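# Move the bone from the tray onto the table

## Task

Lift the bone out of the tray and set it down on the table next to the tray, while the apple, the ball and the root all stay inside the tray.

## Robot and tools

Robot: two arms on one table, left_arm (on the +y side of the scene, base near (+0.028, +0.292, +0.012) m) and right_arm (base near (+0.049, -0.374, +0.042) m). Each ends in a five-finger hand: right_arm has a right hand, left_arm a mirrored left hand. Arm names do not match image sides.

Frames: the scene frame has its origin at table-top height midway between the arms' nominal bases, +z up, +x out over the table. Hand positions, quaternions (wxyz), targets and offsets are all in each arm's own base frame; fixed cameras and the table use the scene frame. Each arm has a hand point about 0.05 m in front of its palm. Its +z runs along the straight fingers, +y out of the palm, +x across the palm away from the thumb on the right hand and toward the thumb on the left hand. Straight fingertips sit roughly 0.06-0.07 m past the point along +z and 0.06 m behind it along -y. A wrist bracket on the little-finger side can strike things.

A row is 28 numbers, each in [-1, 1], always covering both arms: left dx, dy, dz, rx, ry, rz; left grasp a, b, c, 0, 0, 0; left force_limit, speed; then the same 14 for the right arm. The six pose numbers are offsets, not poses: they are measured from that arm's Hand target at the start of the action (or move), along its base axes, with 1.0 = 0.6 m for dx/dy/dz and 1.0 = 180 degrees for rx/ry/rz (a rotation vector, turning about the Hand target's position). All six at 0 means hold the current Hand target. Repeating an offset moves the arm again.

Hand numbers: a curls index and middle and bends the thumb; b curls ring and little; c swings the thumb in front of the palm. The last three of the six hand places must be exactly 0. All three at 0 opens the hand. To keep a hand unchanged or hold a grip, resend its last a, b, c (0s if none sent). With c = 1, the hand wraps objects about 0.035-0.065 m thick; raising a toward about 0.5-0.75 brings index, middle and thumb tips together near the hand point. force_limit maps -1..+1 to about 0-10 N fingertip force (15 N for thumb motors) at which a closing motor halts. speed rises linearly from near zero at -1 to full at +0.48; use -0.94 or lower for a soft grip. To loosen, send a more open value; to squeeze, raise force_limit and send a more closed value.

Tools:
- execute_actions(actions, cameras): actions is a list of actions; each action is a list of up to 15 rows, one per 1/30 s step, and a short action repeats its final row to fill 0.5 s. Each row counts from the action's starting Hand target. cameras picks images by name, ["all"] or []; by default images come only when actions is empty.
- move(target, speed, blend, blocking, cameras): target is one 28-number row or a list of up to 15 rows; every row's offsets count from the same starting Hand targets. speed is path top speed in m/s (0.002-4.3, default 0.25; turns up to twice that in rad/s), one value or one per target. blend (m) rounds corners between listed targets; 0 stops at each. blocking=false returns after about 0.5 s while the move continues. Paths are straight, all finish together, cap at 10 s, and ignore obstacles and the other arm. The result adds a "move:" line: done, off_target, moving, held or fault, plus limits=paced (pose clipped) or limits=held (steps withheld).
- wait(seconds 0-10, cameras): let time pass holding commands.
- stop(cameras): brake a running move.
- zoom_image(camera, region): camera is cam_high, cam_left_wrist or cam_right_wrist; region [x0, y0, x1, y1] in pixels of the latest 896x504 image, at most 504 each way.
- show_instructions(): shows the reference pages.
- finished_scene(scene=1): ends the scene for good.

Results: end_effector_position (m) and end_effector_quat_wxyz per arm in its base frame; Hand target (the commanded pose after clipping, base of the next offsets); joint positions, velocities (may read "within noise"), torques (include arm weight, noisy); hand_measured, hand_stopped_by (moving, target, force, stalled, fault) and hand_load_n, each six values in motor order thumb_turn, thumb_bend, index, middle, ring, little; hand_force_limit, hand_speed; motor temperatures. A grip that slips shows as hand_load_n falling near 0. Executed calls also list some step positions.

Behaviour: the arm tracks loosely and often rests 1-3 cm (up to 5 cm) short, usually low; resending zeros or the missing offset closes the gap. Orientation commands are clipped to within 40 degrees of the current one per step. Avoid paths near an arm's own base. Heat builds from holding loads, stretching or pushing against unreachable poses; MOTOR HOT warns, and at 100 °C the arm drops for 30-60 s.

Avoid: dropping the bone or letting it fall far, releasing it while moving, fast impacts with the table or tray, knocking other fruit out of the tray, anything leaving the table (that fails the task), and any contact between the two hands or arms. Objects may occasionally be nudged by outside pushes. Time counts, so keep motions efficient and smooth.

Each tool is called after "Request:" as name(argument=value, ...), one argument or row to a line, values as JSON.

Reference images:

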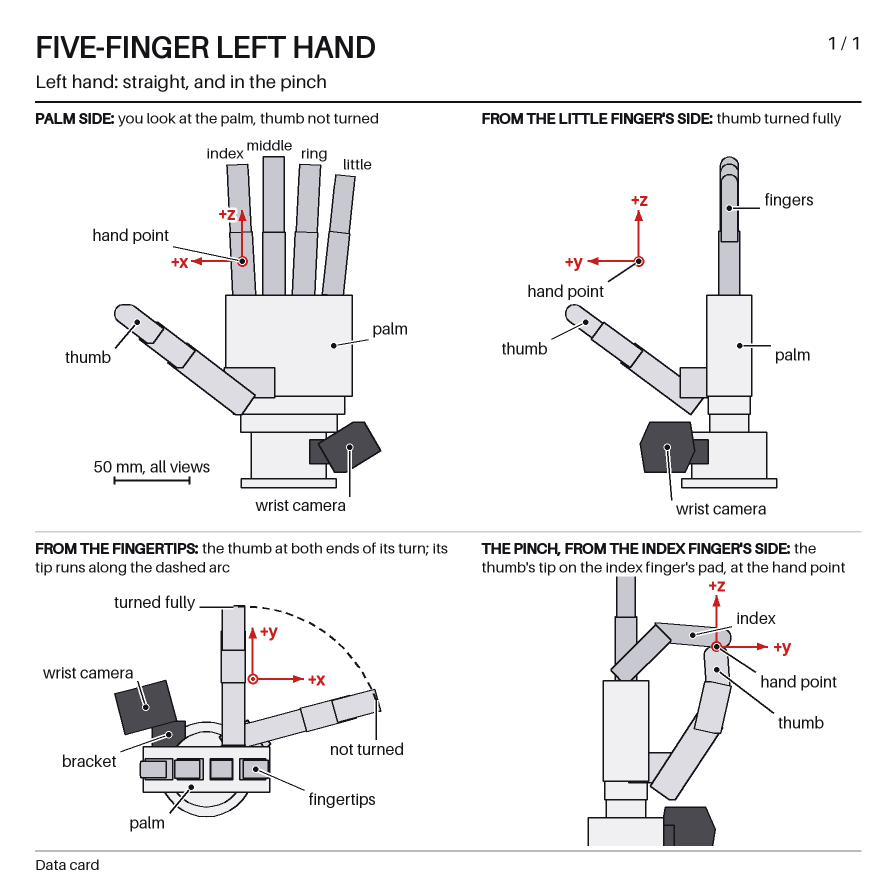

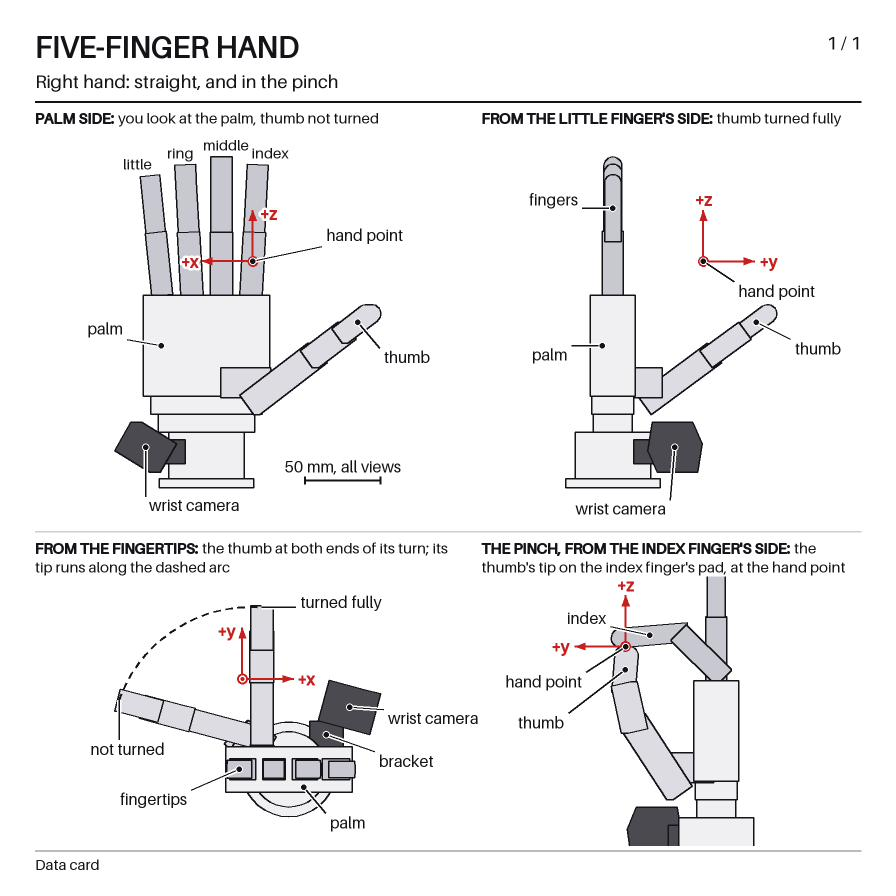

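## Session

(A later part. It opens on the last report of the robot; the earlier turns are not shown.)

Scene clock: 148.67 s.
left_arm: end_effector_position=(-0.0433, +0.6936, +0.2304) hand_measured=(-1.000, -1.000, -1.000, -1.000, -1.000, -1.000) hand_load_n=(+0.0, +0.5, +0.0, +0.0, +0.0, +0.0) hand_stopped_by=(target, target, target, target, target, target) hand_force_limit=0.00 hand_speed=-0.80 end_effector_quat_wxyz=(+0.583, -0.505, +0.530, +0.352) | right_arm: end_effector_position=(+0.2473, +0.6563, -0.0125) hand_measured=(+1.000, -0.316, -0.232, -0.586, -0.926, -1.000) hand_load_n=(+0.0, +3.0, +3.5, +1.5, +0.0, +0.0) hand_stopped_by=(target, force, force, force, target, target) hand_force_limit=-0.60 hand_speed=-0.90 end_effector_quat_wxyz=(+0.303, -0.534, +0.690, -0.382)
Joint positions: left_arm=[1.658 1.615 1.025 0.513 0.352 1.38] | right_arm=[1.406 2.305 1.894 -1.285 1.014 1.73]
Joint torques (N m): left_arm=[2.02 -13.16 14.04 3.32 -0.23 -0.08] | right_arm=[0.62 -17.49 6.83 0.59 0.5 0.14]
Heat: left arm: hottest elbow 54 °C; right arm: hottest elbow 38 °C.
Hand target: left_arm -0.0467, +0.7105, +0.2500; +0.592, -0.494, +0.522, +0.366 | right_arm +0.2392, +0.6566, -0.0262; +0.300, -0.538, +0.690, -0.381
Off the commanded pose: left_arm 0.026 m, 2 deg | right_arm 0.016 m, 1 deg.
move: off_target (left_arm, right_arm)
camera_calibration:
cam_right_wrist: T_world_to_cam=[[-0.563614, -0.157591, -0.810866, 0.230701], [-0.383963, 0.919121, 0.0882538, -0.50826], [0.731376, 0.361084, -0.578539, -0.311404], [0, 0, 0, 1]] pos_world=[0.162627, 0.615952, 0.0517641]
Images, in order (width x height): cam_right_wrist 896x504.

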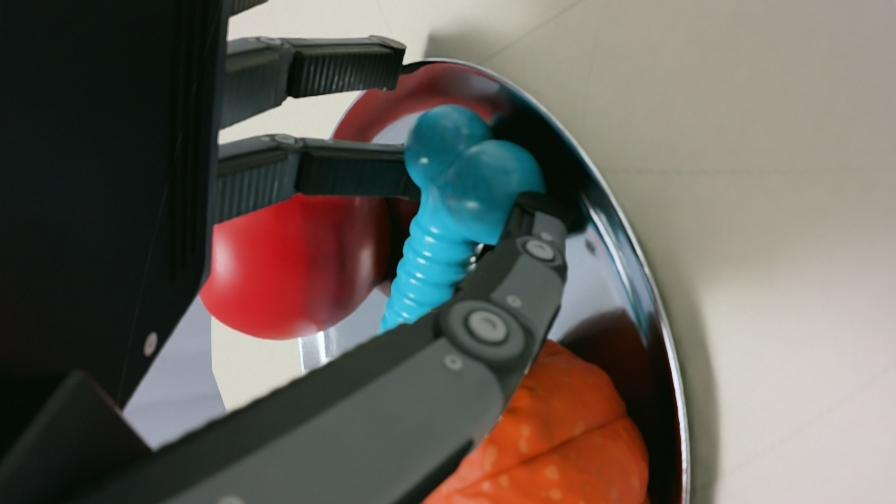

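Request:
move(
  target=[0,0,0,0,0,0, 0,0,0,0,0,0, 0, -0.8, 0, 0, 0, 0, 0, 0, 0.39,-1,1,0,0,0, -0.1, -0.92],
  speed=0.05,
  cameras=["cam_right_wrist"],
)

Scene clock: 158.87 s.
left_arm: end_effector_position=(-0.0433, +0.6936, +0.2304) hand_measured=(-1.000, -1.000, -1.000, -1.000, -1.000, -1.000) hand_load_n=(+0.0, +0.0, +0.0, +0.0, +0.0, +0.0) hand_stopped_by=(target, target, target, target, target, target) hand_force_limit=0.00 hand_speed=-0.80 end_effector_quat_wxyz=(+0.583, -0.505, +0.530, +0.352) | right_arm: end_effector_position=(+0.2471, +0.6564, -0.0126) hand_measured=(+1.000, -0.286, -0.226, -0.620, -1.000, -1.000) hand_load_n=(-0.5, +6.5, +8.0, +0.0, +0.0, +0.0) hand_stopped_by=(target, force, force, target, target, target) hand_force_limit=-0.10 hand_speed=-0.92 end_effector_quat_wxyz=(+0.303, -0.534, +0.691, -0.382)
Joint positions: left_arm=[1.658 1.615 1.025 0.513 0.352 1.38] | right_arm=[1.406 2.305 1.894 -1.285 1.013 1.731]
Joint torques (N m): left_arm=[2.02 -13.16 14 3.33 -0.23 -0.07] | right_arm=[0.62 -17.55 6.84 0.59 0.55 0.13]
Motor temperatures (°C): left_arm=[33 31 55 28 30 27] | right_arm=[31 34 37 28 31 30]
Heat: left arm: hottest elbow 55 °C; right arm: hottest elbow 37 °C.
Hand target: left_arm -0.0467, +0.7105, +0.2500; +0.592, -0.494, +0.522, +0.366 | right_arm +0.2393, +0.6566, -0.0262; +0.300, -0.538, +0.690, -0.381
Off the commanded pose: left_arm 0.026 m, 2 deg | right_arm 0.016 m, 1 deg.
move: off_target (left_arm, right_arm)
camera_calibration:
cam_right_wrist: T_world_to_cam=[[-0.564445, -0.15627, -0.810544, 0.229881], [-0.383241, 0.919288, 0.0896447, -0.508674], [0.731115, 0.361233, -0.578776, -0.311463], [0, 0, 0, 1]] pos_world=[0.162526, 0.616052, 0.0516612]
Images, in order (width x height): cam_right_wrist 896x504.

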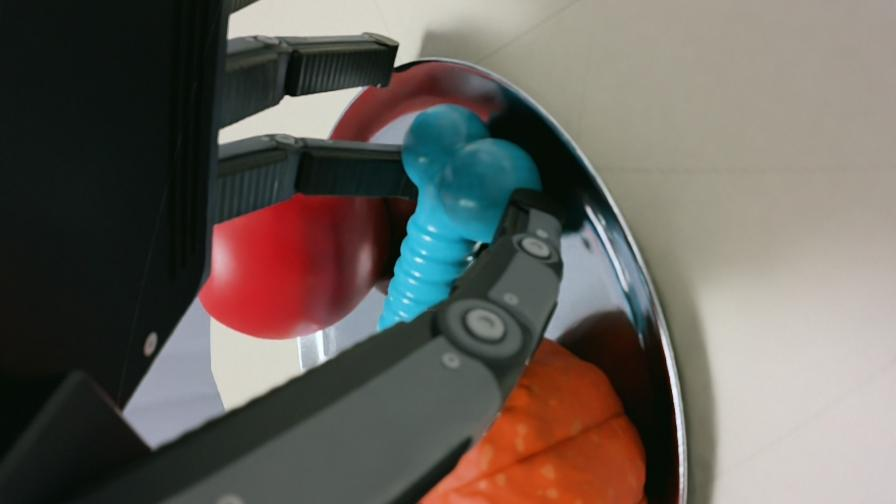

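Request:
move(
  target=[0,0,0,0,0,0, 0,0,0,0,0,0, 0, -0.8, 0, 0, 0.075, 0, 0, 0, 0.39,-1,1,0,0,0, -0.1, -0.92],
  speed=0.05,
  cameras=["cam_right_wrist", "cam_high"],
)

Request:
zoom_image(
  camera="cam_high",
  region=[340, 90, 440, 180],
)

Scene clock: 162.07 s.
left_arm: end_effector_position=(-0.0433, +0.6936, +0.2304) hand_measured=(-1.000, -1.000, -1.000, -1.000, -1.000, -1.000) hand_load_n=(+0.0, +0.5, +0.0, +0.0, +0.0, +0.0) hand_stopped_by=(target, target, target, target, target, target) hand_force_limit=0.00 hand_speed=-0.80 end_effector_quat_wxyz=(+0.583, -0.505, +0.530, +0.352) | right_arm: end_effector_position=(+0.2444, +0.6454, -0.0085) hand_measured=(+1.000, -0.286, -0.226, -0.620, -1.000, -1.000) hand_load_n=(-1.0, +7.0, +8.0, +0.0, -0.5, +0.0) hand_stopped_by=(target, force, force, target, target, target) hand_force_limit=-0.10 hand_speed=-0.92 end_effector_quat_wxyz=(+0.287, -0.542, +0.685, -0.394)
Joint positions: left_arm=[1.658 1.615 1.025 0.513 0.352 1.38] | right_arm=[1.407 2.297 1.894 -1.34 1.008 1.733]
Joint torques (N m): left_arm=[2.14 -13.1 14.01 3.33 -0.23 -0.08] | right_arm=[0.56 -20.78 9.37 -0.53 0.75 0.1]
Motor temperatures (°C): left_arm=[33 31 55 28 30 27] | right_arm=[31 34 37 28 31 30]
Heat: left arm: hottest elbow 55 °C; right arm: hottest elbow 37 °C.
Hand target: left_arm -0.0467, +0.7105, +0.2500; +0.592, -0.494, +0.522, +0.366 | right_arm +0.2394, +0.6566, +0.0187; +0.300, -0.538, +0.690, -0.381
Off the commanded pose: left_arm 0.026 m, 2 deg | right_arm 0.030 m, 2 deg.
move: off_target (left_arm, right_arm)
camera_calibration:
cam_right_wrist: T_world_to_cam=[[-0.574371, -0.190369, -0.796152, 0.254452], [-0.380756, 0.9231, 0.053966, -0.503414], [0.724654, 0.334136, -0.602685, -0.284189], [0, 0, 0, 1]] pos_world=[0.16041, 0.608098, 0.0584728]
Images, in order (width x height): cam_high 896x504, cam_right_wrist 896x504.

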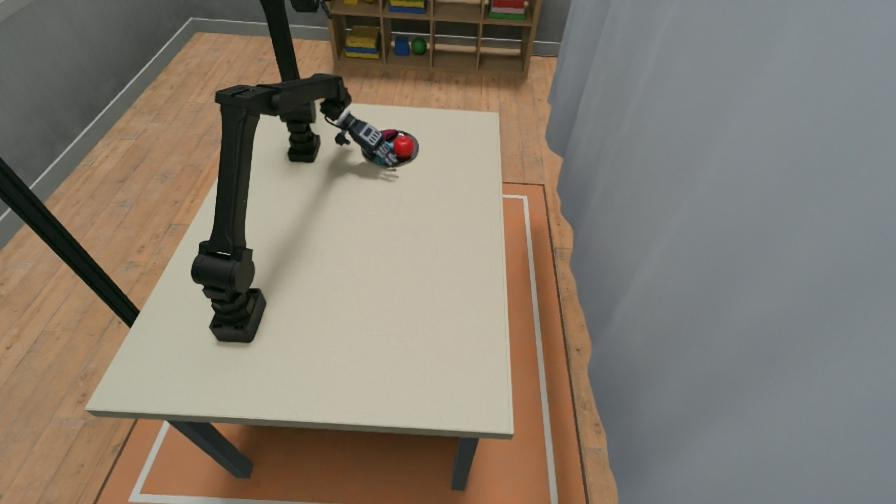

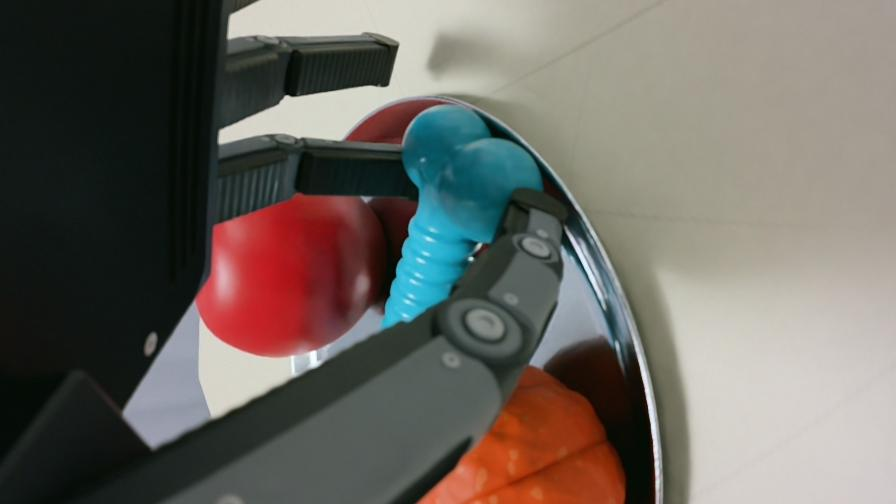

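Scaled by 5.040 from the camera's 896x504 image, which has a finer 1280x720 frame.

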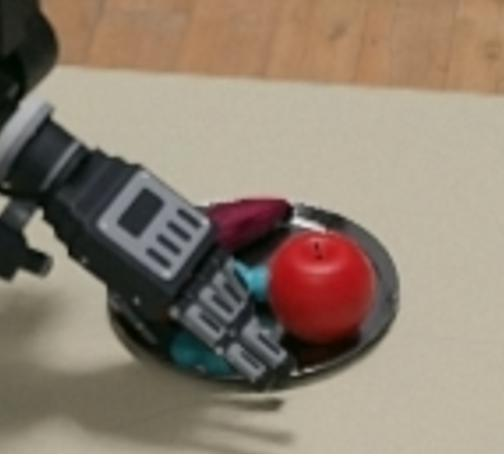

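Request:
move(
  target=[0,0,0,0,0,0, 0,0,0,0,0,0, 0, -0.8, -0.003, -0.01, 0.07, 0, 0, 0, 0.39,-1,1,0,0,0, -0.1, -0.92],
  speed=0.06,
  cameras=["cam_right_wrist", "cam_high"],
)

Request:
zoom_image(
  camera="cam_high",
  region=[340, 90, 440, 180],
)

Scene clock: 164.70 s.
left_arm: end_effector_position=(-0.0433, +0.6936, +0.2304) hand_measured=(-1.000, -1.000, -1.000, -1.000, -1.000, -1.000) hand_load_n=(+0.0, +0.0, +0.0, +0.0, +0.0, +0.0) hand_stopped_by=(target, target, target, target, target, target) hand_force_limit=0.00 hand_speed=-0.80 end_effector_quat_wxyz=(+0.583, -0.505, +0.530, +0.352) | right_arm: end_effector_position=(+0.2421, +0.6353, +0.0287) hand_measured=(+1.000, -0.286, -0.226, -0.620, -1.000, -1.000) hand_load_n=(-1.5, +6.5, +7.5, +0.0, +0.0, +0.0) hand_stopped_by=(target, force, force, target, target, target) hand_force_limit=-0.10 hand_speed=-0.92 end_effector_quat_wxyz=(+0.280, -0.546, +0.682, -0.398)
Joint positions: left_arm=[1.658 1.615 1.025 0.513 0.352 1.38] | right_arm=[1.407 2.24 1.894 -1.416 1.006 1.733]
Joint torques (N m): left_arm=[2.08 -13.16 14.04 3.33 -0.23 -0.08] | right_arm=[0.67 -20.31 10.51 -0.44 0.83 0.11]
Motor temperatures (°C): left_arm=[33 31 55 28 30 27] | right_arm=[31 34 38 28 31 30]
Heat: left arm: hottest elbow 55 °C; right arm: hottest elbow 38 °C.
Hand target: left_arm -0.0467, +0.7105, +0.2500; +0.592, -0.494, +0.522, +0.366 | right_arm +0.2375, +0.6506, +0.0606; +0.300, -0.538, +0.690, -0.381
Off the commanded pose: left_arm 0.026 m, 2 deg | right_arm 0.036 m, 3 deg.
move: off_target (left_arm, right_arm)
camera_calibration:
cam_right_wrist: T_world_to_cam=[[-0.578572, -0.204372, -0.789612, 0.290578], [-0.380482, 0.923938, 0.0396518, -0.497133], [0.721449, 0.323374, -0.612324, -0.248853], [0, 0, 0, 1]] pos_world=[0.158504, 0.599179, 0.0967773]
Images, in order (width x height): cam_high 896x504, cam_right_wrist 896x504.

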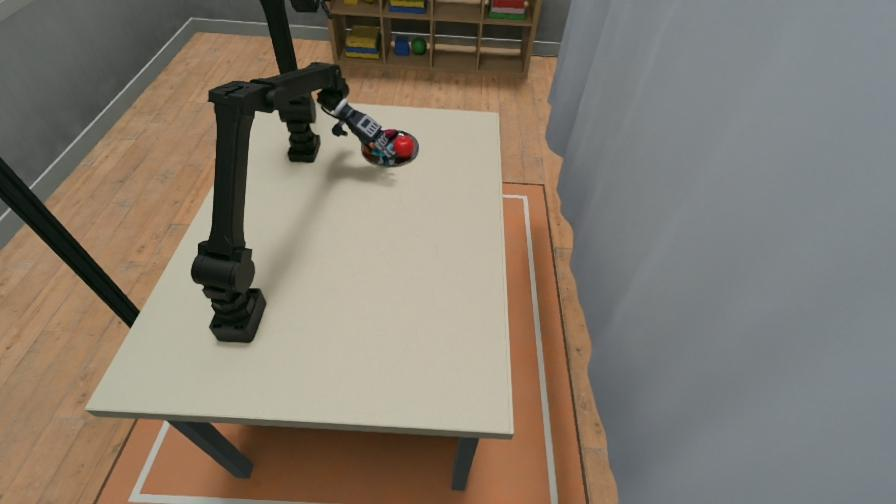

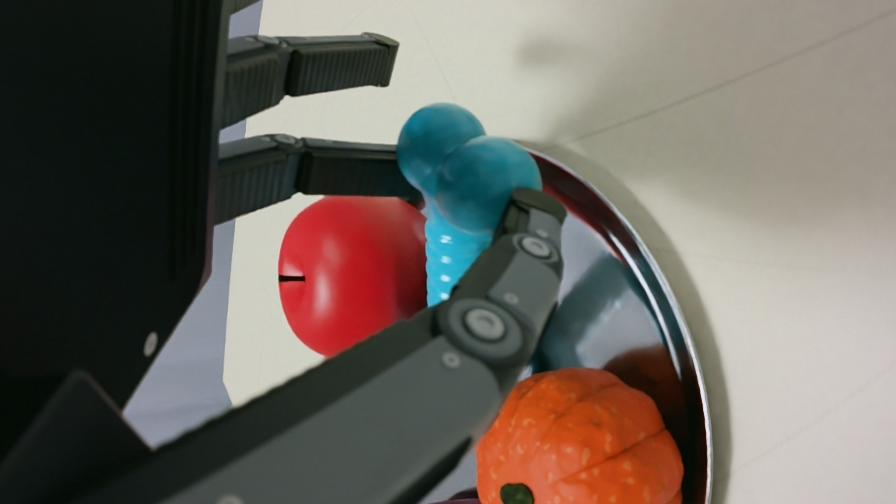

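Scaled by 5.040 from the camera's 896x504 image, which has a finer 1280x720 frame.

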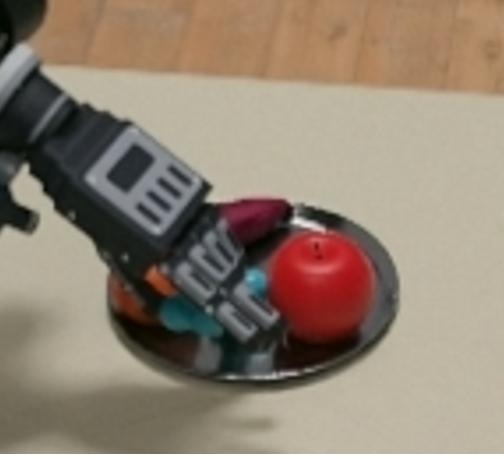

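Request:
move(
  target=[
    [0,0,0,0,0,0, 0,0,0,0,0,0, 0, -0.8, -0.006, -0.033, 0.1, 0, 0, 0, 0.39,-1,1,0,0,0, -0.1, -0.92],
  ],
  speed=0.08,
  cameras=["cam_right_wrist", "cam_high"],
)

Request:
zoom_image(
  camera="cam_high",
  region=[340, 90, 440, 180],
)

Scene clock: 169.03 s.
left_arm: end_effector_position=(-0.0433, +0.6936, +0.2304) hand_measured=(-1.000, -1.000, -1.000, -1.000, -1.000, -1.000) hand_load_n=(+0.0, +0.0, +0.0, +0.0, +0.0, +0.0) hand_stopped_by=(target, target, target, target, target, target) hand_force_limit=0.00 hand_speed=-0.80 end_effector_quat_wxyz=(+0.583, -0.505, +0.530, +0.352) | right_arm: end_effector_position=(+0.2393, +0.6220, +0.0938) hand_measured=(+1.000, -0.286, -0.226, -0.620, -1.000, -1.000) hand_load_n=(-1.0, +6.5, +7.5, +0.0, +0.0, +0.0) hand_stopped_by=(target, force, force, target, target, target) hand_force_limit=-0.10 hand_speed=-0.92 end_effector_quat_wxyz=(+0.283, -0.544, +0.684, -0.395)
Joint positions: left_arm=[1.658 1.615 1.025 0.513 0.352 1.38] | right_arm=[1.408 2.138 1.894 -1.507 1.005 1.733]
Joint torques (N m): left_arm=[2.14 -13.16 14.04 3.33 -0.23 -0.08] | right_arm=[0.67 -19.6 9.92 -0.39 0.86 0.13]
Motor temperatures (°C): left_arm=[33 31 55 28 29 27] | right_arm=[31 34 38 28 31 30]
Heat: left arm: hottest elbow 55 °C; right arm: hottest elbow 38 °C.
Hand target: left_arm -0.0467, +0.7105, +0.2500; +0.592, -0.494, +0.522, +0.366 | right_arm +0.2339, +0.6308, +0.1207; +0.300, -0.538, +0.690, -0.381
Off the commanded pose: left_arm 0.026 m, 2 deg | right_arm 0.029 m, 3 deg.
move: off_target (left_arm, right_arm)
camera_calibration:
cam_right_wrist: T_world_to_cam=[[-0.577602, -0.19637, -0.792348, 0.332692], [-0.381141, 0.923215, 0.0490387, -0.488733], [0.721878, 0.330321, -0.608096, -0.207541], [0, 0, 0, 1]] pos_world=[0.155706, 0.585092, 0.16137]
Images, in order (width x height): cam_high 896x504, cam_right_wrist 896x504.

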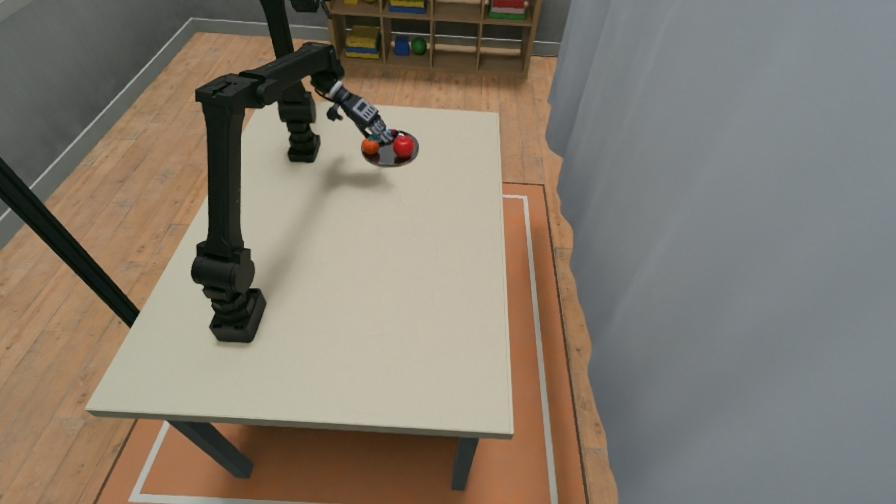

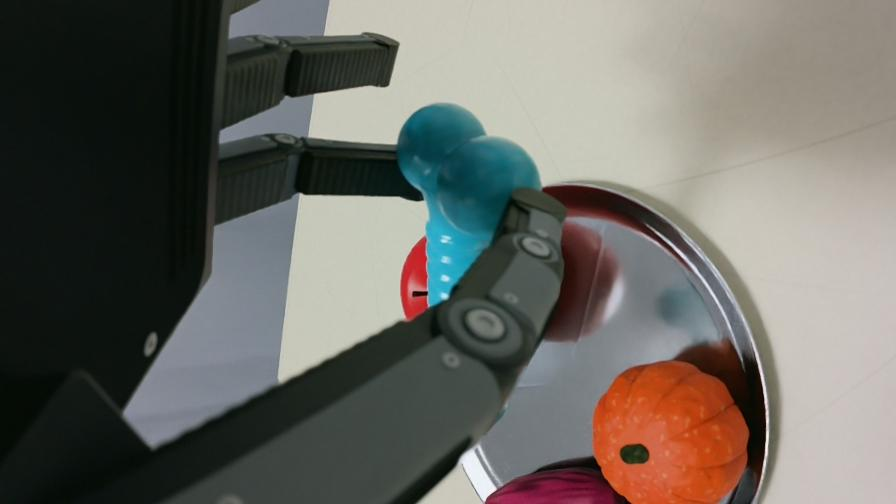

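Scaled by 5.040 from the camera's 896x504 image, which has a finer 1280x720 frame.

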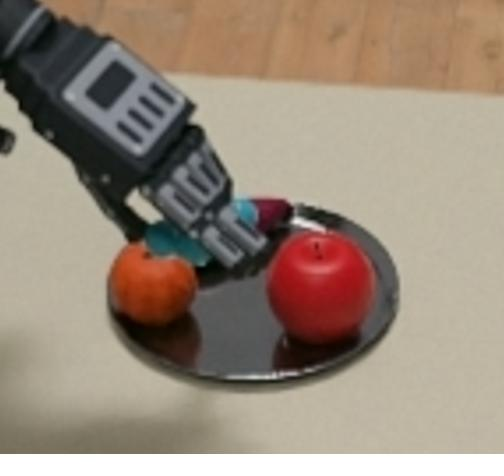

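Request:
move(
  target=[
    [0,0,0,0,0,0, 0,0,0,0,0,0, 0, -0.8, 0.0, -0.27, 0.0, 0, 0, 0, 0.39,-1,1,0,0,0, -0.1, -0.92],
  ],
  speed=0.13,
  cameras=["cam_right_wrist", "cam_high"],
)

Request:
zoom_image(
  camera="cam_high",
  region=[320, 100, 440, 220],
)

Scene clock: 175.63 s.
left_arm: end_effector_position=(-0.0433, +0.6936, +0.2304) hand_measured=(-1.000, -1.000, -1.000, -1.000, -1.000, -1.000) hand_load_n=(+0.0, +0.0, +0.0, +0.0, +0.0, +0.0) hand_stopped_by=(target, target, target, target, target, target) hand_force_limit=0.00 hand_speed=-0.80 end_effector_quat_wxyz=(+0.583, -0.505, +0.530, +0.352) | right_arm: end_effector_position=(+0.2291, +0.4703, +0.1108) hand_measured=(+1.000, -0.286, -0.226, -0.620, -1.000, -1.000) hand_load_n=(-1.0, +6.5, +7.5, +0.0, +0.0, +0.0) hand_stopped_by=(target, force, force, target, target, target) hand_force_limit=-0.10 hand_speed=-0.92 end_effector_quat_wxyz=(+0.292, -0.544, +0.686, -0.386)
Joint positions: left_arm=[1.658 1.615 1.025 0.513 0.352 1.38] | right_arm=[1.376 1.712 1.29 -1.241 1.006 1.656]
Joint torques (N m): left_arm=[2.02 -13.22 14.04 3.32 -0.23 -0.08] | right_arm=[-1.14 -13.98 7.06 0.73 1.06 0.02]
Motor temperatures (°C): left_arm=[33 31 55 28 29 27] | right_arm=[31 34 38 28 31 30]
Heat: left arm: hottest elbow 55 °C; right arm: hottest elbow 38 °C.
Hand target: left_arm -0.0467, +0.7105, +0.2500; +0.592, -0.494, +0.522, +0.366 | right_arm +0.2339, +0.4688, +0.1208; +0.300, -0.538, +0.690, -0.381
Off the commanded pose: left_arm 0.026 m, 2 deg | right_arm 0.011 m, 1 deg.
move: off_target (left_arm, right_arm)
camera_calibration:
cam_right_wrist: T_world_to_cam=[[-0.575764, -0.18355, -0.796747, 0.304512], [-0.389955, 0.918148, 0.0702809, -0.351329], [0.718632, 0.35116, -0.600212, -0.149716], [0, 0, 0, 1]] pos_world=[0.145915, 0.431039, 0.17745]
Images, in order (width x height): cam_high 896x504, cam_right_wrist 896x504.

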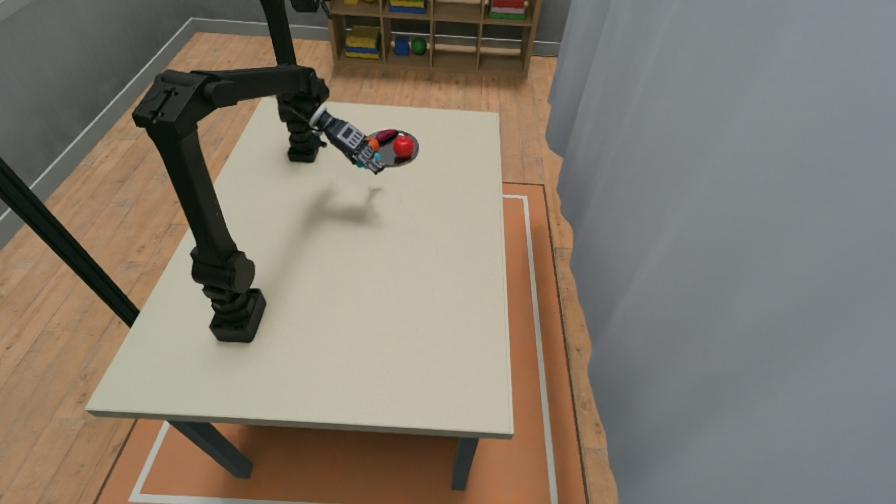

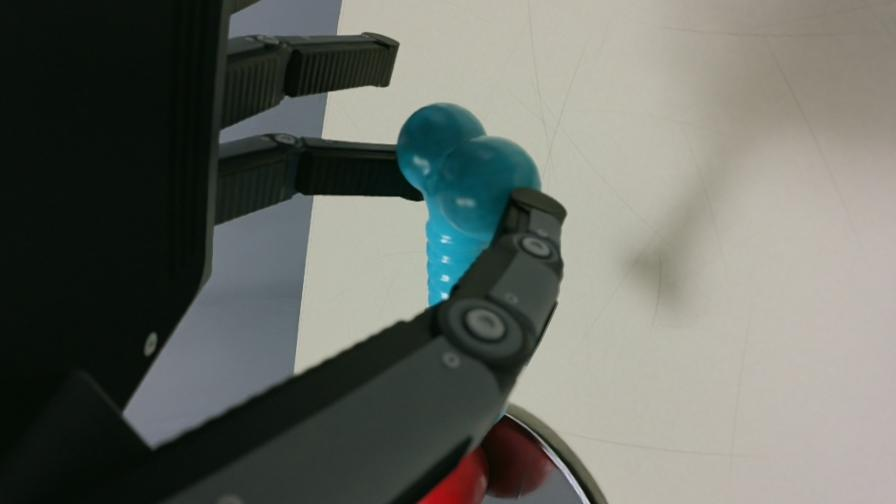

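Scaled by 4.200 from the camera's 896x504 image, which has a finer 1280x720 frame.

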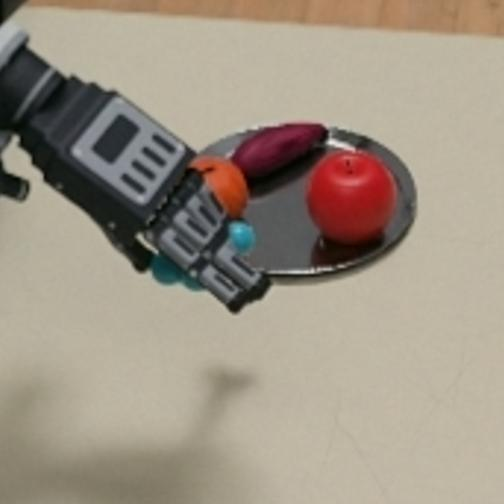

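Request:
move(
  target=[
    [0,0,0,0,0,0, 0,0,0,0,0,0, 0, -0.8, 0.0, 0.0, -0.142, 0, 0, 0, 0.39,-1,1,0,0,0, -0.1, -0.92],
  ],
  speed=0.1,
  cameras=["cam_right_wrist", "cam_high"],
)

Request:
zoom_image(
  camera="cam_high",
  region=[320, 100, 440, 220],
)

Scene clock: 180.07 s.
left_arm: end_effector_position=(-0.0433, +0.6936, +0.2304) hand_measured=(-1.000, -1.000, -1.000, -1.000, -1.000, -1.000) hand_load_n=(+0.0, +0.0, +0.0, +0.0, +0.0, +0.0) hand_stopped_by=(target, target, target, target, target, target) hand_force_limit=0.00 hand_speed=-0.80 end_effector_quat_wxyz=(+0.583, -0.505, +0.530, +0.352) | right_arm: end_effector_position=(+0.2292, +0.4705, +0.0382) hand_measured=(+1.000, -0.286, -0.226, -0.620, -1.000, -1.000) hand_load_n=(-1.0, +6.5, +7.5, +0.0, +0.0, +0.0) hand_stopped_by=(target, force, force, target, target, target) hand_force_limit=-0.10 hand_speed=-0.92 end_effector_quat_wxyz=(+0.300, -0.540, +0.689, -0.378)
Joint positions: left_arm=[1.658 1.615 1.025 0.513 0.352 1.38] | right_arm=[1.376 1.794 1.185 -1.028 1.006 1.655]
Joint torques (N m): left_arm=[2.14 -13.22 14.02 3.33 -0.23 -0.08] | right_arm=[-1.14 -12.28 6.49 0.76 1.06 0.01]
Motor temperatures (°C): left_arm=[33 31 56 28 29 27] | right_arm=[31 34 38 28 31 30]
Heat: left arm: hottest elbow 56 °C; right arm: hottest elbow 38 °C.
Hand target: left_arm -0.0467, +0.7105, +0.2500; +0.592, -0.494, +0.522, +0.366 | right_arm +0.2339, +0.4689, +0.0355; +0.300, -0.538, +0.690, -0.381
Off the commanded pose: left_arm 0.026 m, 2 deg | right_arm 0.006 m, 0 deg.
move: off_target (left_arm)
camera_calibration:
cam_right_wrist: T_world_to_cam=[[-0.571788, -0.164344, -0.803772, 0.237084], [-0.391115, 0.915835, 0.0909745, -0.34588], [0.721171, 0.366385, -0.587941, -0.201531], [0, 0, 0, 1]] pos_world=[0.145621, 0.42957, 0.103539]
Images, in order (width x height): cam_high 896x504, cam_right_wrist 896x504.

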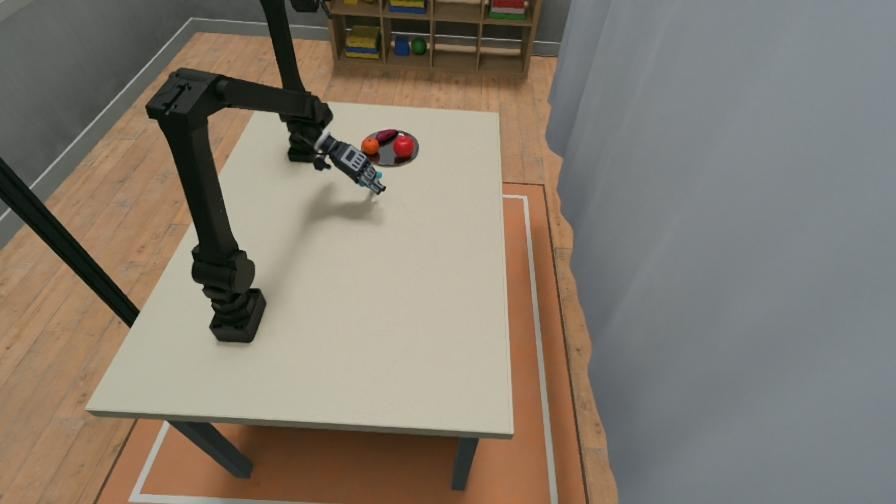

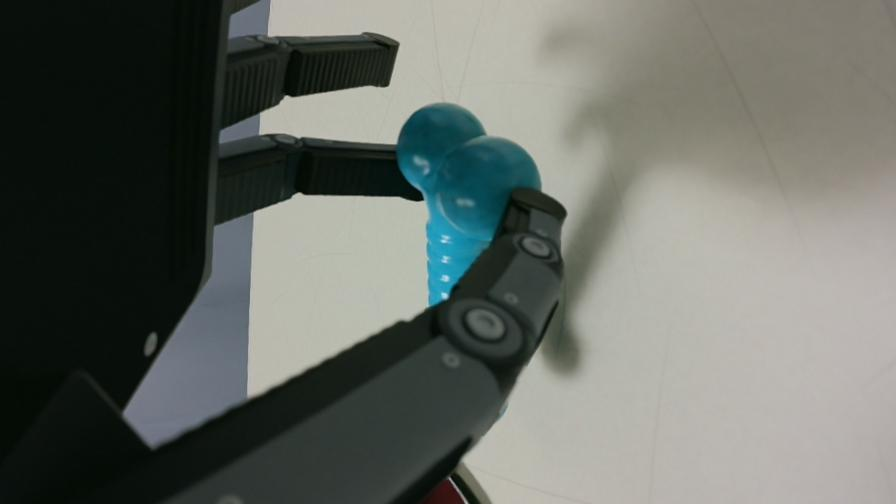

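Scaled by 4.200 from the camera's 896x504 image, which has a finer 1280x720 frame.

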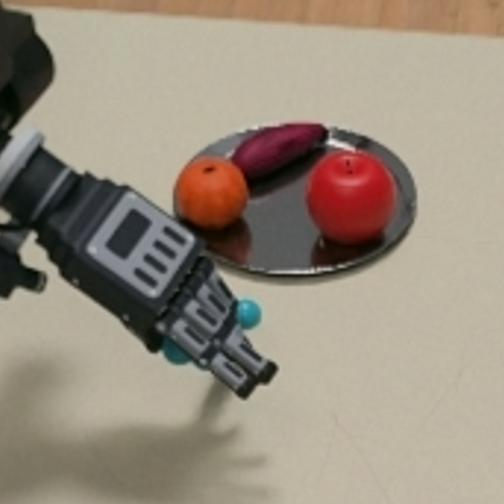

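Request:
move(
  target=[
    [0,0,0,0,0,0, 0,0,0,0,0,0, 0, -0.8, 0.0, -0.01, -0.07, 0, 0, 0, 0.39,-1,1,0,0,0, -0.1, -0.92],
  ],
  speed=0.04,
  cameras=["cam_right_wrist", "cam_high"],
)

Request:
zoom_image(
  camera="cam_high",
  region=[320, 100, 440, 220],
)

Scene clock: 184.17 s.
left_arm: end_effector_position=(-0.0433, +0.6936, +0.2304) hand_measured=(-1.000, -1.000, -1.000, -1.000, -1.000, -1.000) hand_load_n=(+0.0, +0.0, +0.0, +0.0, +0.0, +0.0) hand_stopped_by=(target, target, target, target, target, target) hand_force_limit=0.00 hand_speed=-0.80 end_effector_quat_wxyz=(+0.583, -0.505, +0.530, +0.352) | right_arm: end_effector_position=(+0.2286, +0.4654, -0.0016) hand_measured=(+1.000, -0.286, -0.226, -0.620, -1.000, -1.000) hand_load_n=(-1.5, +6.0, +7.5, -0.5, +0.0, +0.0) hand_stopped_by=(target, force, force, target, target, target) hand_force_limit=-0.10 hand_speed=-0.92 end_effector_quat_wxyz=(+0.301, -0.540, +0.689, -0.377)
Joint positions: left_arm=[1.658 1.615 1.025 0.513 0.352 1.38] | right_arm=[1.375 1.846 1.133 -0.917 1.006 1.649]
Joint torques (N m): left_arm=[2.14 -13.22 14.04 3.32 -0.23 -0.08] | right_arm=[-1.26 -11.99 5.94 0.91 1.06 0.01]
Motor temperatures (°C): left_arm=[33 31 56 28 29 27] | right_arm=[30 33 37 28 31 30]
Heat: left arm: hottest elbow 56 °C; right arm: hottest elbow 37 °C.
Hand target: left_arm -0.0467, +0.7105, +0.2500; +0.592, -0.494, +0.522, +0.366 | right_arm +0.2339, +0.4628, -0.0065; +0.300, -0.538, +0.690, -0.381
Off the commanded pose: left_arm 0.026 m, 2 deg | right_arm 0.008 m, 0 deg.
move: off_target (left_arm)
camera_calibration:
cam_right_wrist: T_world_to_cam=[[-0.571328, -0.163748, -0.804221, 0.203533], [-0.392653, 0.915009, 0.0926391, -0.336946], [0.7207, 0.368707, -0.587066, -0.22359], [0, 0, 0, 1]] pos_world=[0.145123, 0.424076, 0.0636383]
Images, in order (width x height): cam_high 896x504, cam_right_wrist 896x504.

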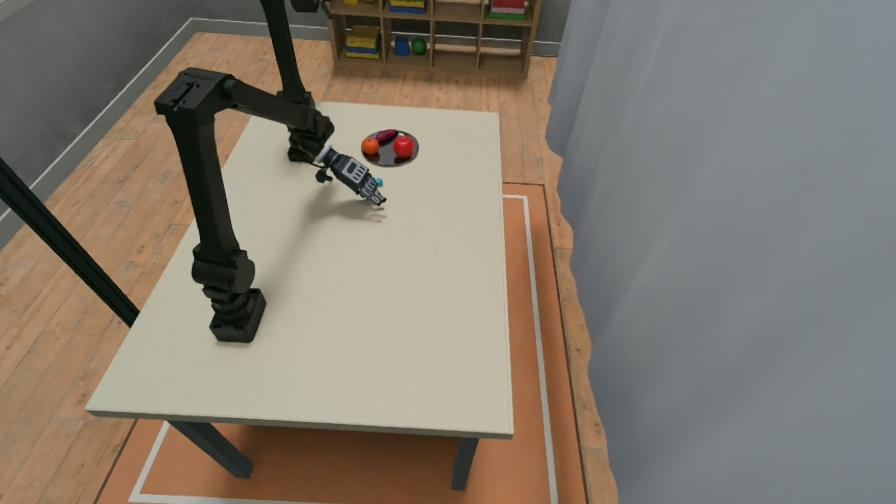

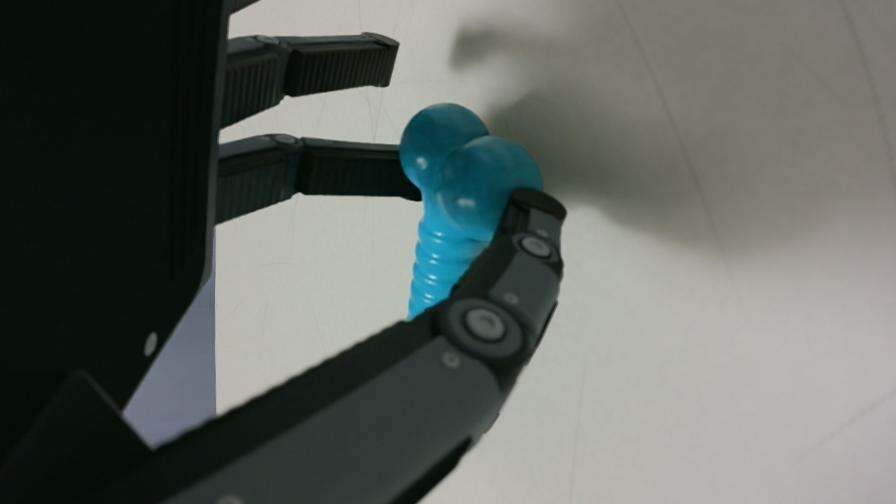

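Scaled by 4.200 from the camera's 896x504 image, which has a finer 1280x720 frame.

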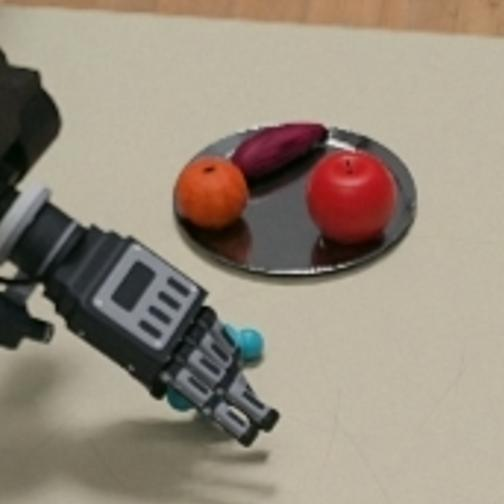

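Request:
move(
  target=[
    [0,0,0,0,0,0, 0,0,0,0,0,0, 0, -0.8, 0.0, -0.004, -0.024, 0, 0, 0, 0.39,-1,1,0,0,0, -0.1, -0.92],
  ],
  speed=0.04,
  cameras=["cam_right_wrist", "cam_high"],
)

Request:
zoom_image(
  camera="cam_high",
  region=[320, 120, 440, 220],
)

Scene clock: 186.40 s.
left_arm: end_effector_position=(-0.0433, +0.6936, +0.2304) hand_measured=(-1.000, -1.000, -1.000, -1.000, -1.000, -1.000) hand_load_n=(+0.0, +0.0, +0.0, +0.0, +0.0, +0.0) hand_stopped_by=(target, target, target, target, target, target) hand_force_limit=0.00 hand_speed=-0.80 end_effector_quat_wxyz=(+0.583, -0.505, +0.530, +0.352) | right_arm: end_effector_position=(+0.2286, +0.4631, -0.0156) hand_measured=(+1.000, -0.286, -0.226, -0.620, -1.000, -1.000) hand_load_n=(-1.5, +6.0, +7.5, +0.0, +0.0, +0.0) hand_stopped_by=(target, force, force, target, target, target) hand_force_limit=-0.10 hand_speed=-0.92 end_effector_quat_wxyz=(+0.301, -0.540, +0.689, -0.377)
Joint positions: left_arm=[1.658 1.615 1.025 0.513 0.352 1.38] | right_arm=[1.374 1.867 1.116 -0.878 1.007 1.648]
Joint torques (N m): left_arm=[2.02 -13.1 14.04 3.3 -0.24 -0.08] | right_arm=[-1.32 -11.99 5.7 0.99 1.06 0.01]
Motor temperatures (°C): left_arm=[33 31 56 28 29 27] | right_arm=[30 33 37 28 32 30]
Heat: left arm: hottest elbow 56 °C; right arm: hottest elbow 37 °C.
Hand target: left_arm -0.0467, +0.7105, +0.2500; +0.592, -0.494, +0.522, +0.366 | right_arm +0.2339, +0.4603, -0.0210; +0.300, -0.538, +0.690, -0.381
Off the commanded pose: left_arm 0.026 m, 2 deg | right_arm 0.008 m, 0 deg.
move: off_target (left_arm)
camera_calibration:
cam_right_wrist: T_world_to_cam=[[-0.571019, -0.163673, -0.804455, 0.19177], [-0.392789, 0.914949, 0.0926567, -0.333582], [0.72087, 0.36889, -0.586742, -0.231174], [0, 0, 0, 1]] pos_world=[0.145123, 0.421876, 0.049539]
Images, in order (width x height): cam_high 896x504, cam_right_wrist 896x504.

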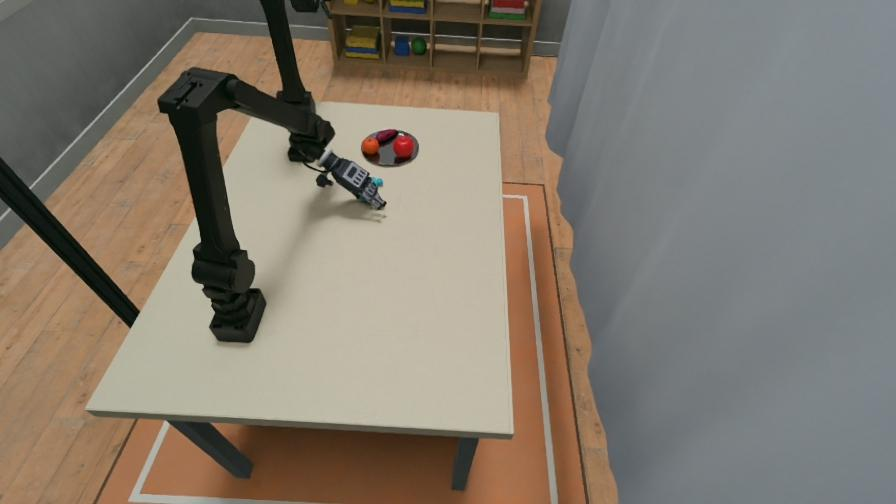

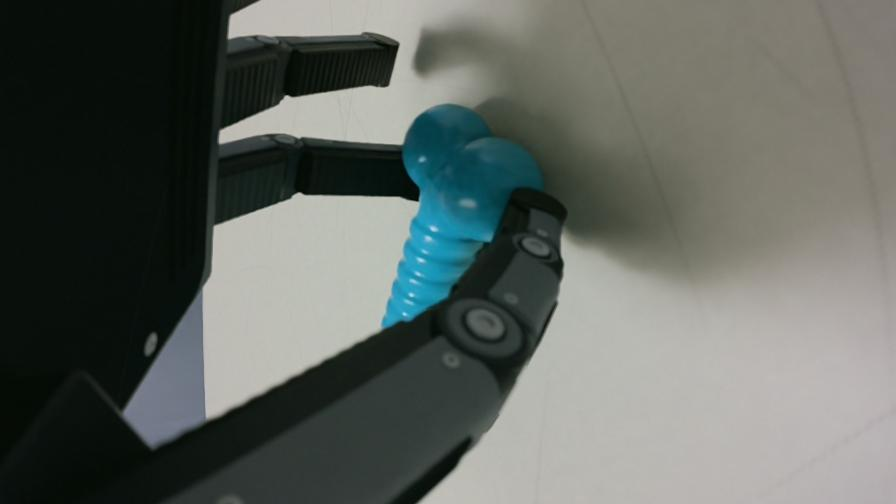

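Scaled by 4.200 from the camera's 896x504 image, which has a finer 1280x720 frame.

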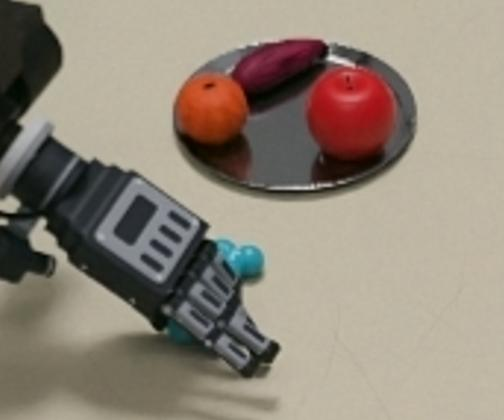

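Request:
move(
  target=[
    [0,0,0,0,0,0, 0,0,0,0,0,0, 0, -0.8, 0.0, 0.0, -0.004, 0, 0, 0, 0.39,-1,1,0,0,0, -0.1, -0.92],
    [0,0,0,0,0,0, 0,0,0,0,0,0, 0, -0.8, 0.0, 0.0, -0.004, 0, 0, 0, 0.15,0,1,0,0,0, -0.1, -0.6],
  ],
  speed=0.04,
  cameras=["cam_right_wrist", "cam_high"],
)

Scene clock: 190.43 s.
left_arm: end_effector_position=(-0.0433, +0.6936, +0.2304) hand_measured=(-1.000, -1.000, -1.000, -1.000, -1.000, -1.000) hand_load_n=(+0.0, +0.0, +0.0, +0.0, +0.0, +0.0) hand_stopped_by=(target, target, target, target, target, target) hand_force_limit=0.00 hand_speed=-0.80 end_effector_quat_wxyz=(+0.583, -0.505, +0.530, +0.352) | right_arm: end_effector_position=(+0.2291, +0.4651, -0.0160) hand_measured=(+1.000, -0.538, -0.700, -0.850, -0.978, -1.000) hand_load_n=(+0.0, +0.0, +0.0, +0.0, +0.0, +0.0) hand_stopped_by=(target, target, target, target, target, target) hand_force_limit=-0.10 hand_speed=-0.60 end_effector_quat_wxyz=(+0.304, -0.539, +0.690, -0.375)
Joint positions: left_arm=[1.658 1.615 1.025 0.513 0.352 1.38] | right_arm=[1.374 1.868 1.116 -0.868 1.008 1.646]
Joint torques (N m): left_arm=[2.08 -13.22 14.04 3.3 -0.23 -0.08] | right_arm=[-1.26 -11.69 5.59 0.81 1.01 0.02]
Motor temperatures (°C): left_arm=[33 31 56 28 29 27] | right_arm=[30 33 37 28 32 30]
Heat: left arm: hottest elbow 56 °C; right arm: hottest elbow 37 °C.
Hand target: left_arm -0.0467, +0.7105, +0.2500; +0.592, -0.494, +0.522, +0.366 | right_arm +0.2339, +0.4604, -0.0234; +0.300, -0.538, +0.690, -0.381
Off the commanded pose: left_arm 0.026 m, 2 deg | right_arm 0.010 m, 1 deg.
move: off_target (left_arm)
camera_calibration:
cam_right_wrist: T_world_to_cam=[[-0.569241, -0.158682, -0.806712, 0.189187], [-0.393939, 0.913874, 0.0982142, -0.334318], [0.721649, 0.373703, -0.582726, -0.234788], [0, 0, 0, 1]] pos_world=[0.145426, 0.423286, 0.0486377]
Images, in order (width x height): cam_high 896x504, cam_right_wrist 896x504.

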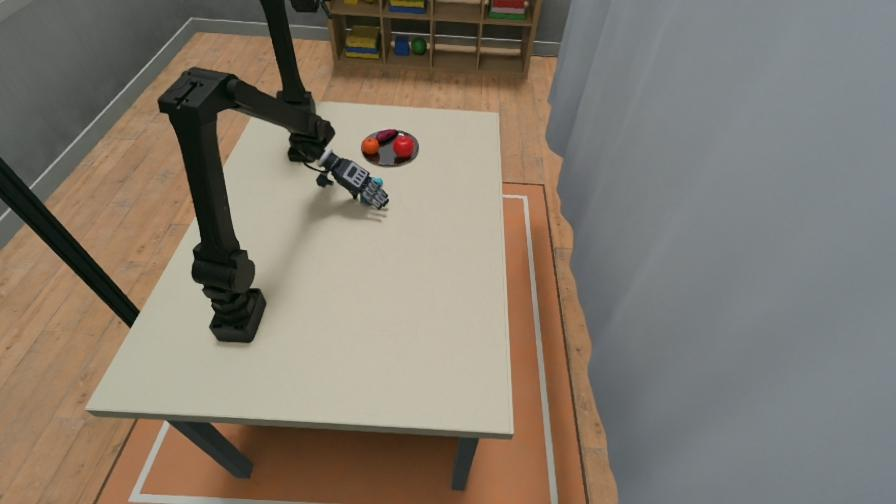

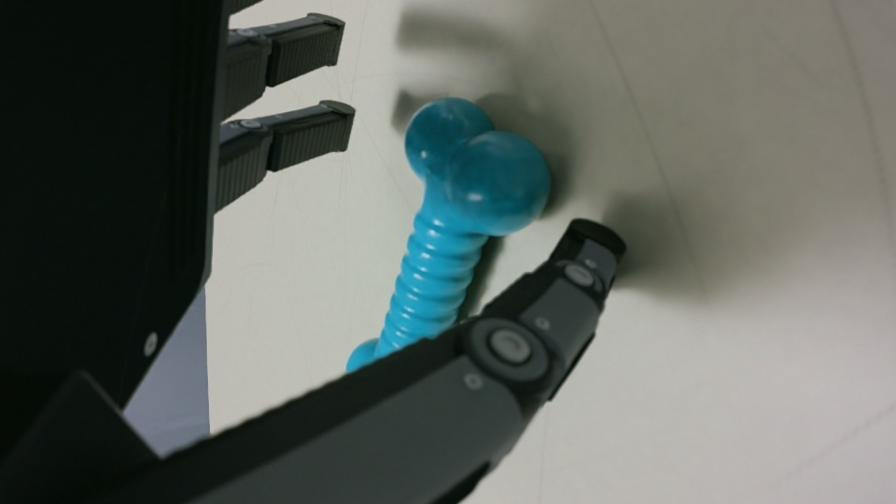

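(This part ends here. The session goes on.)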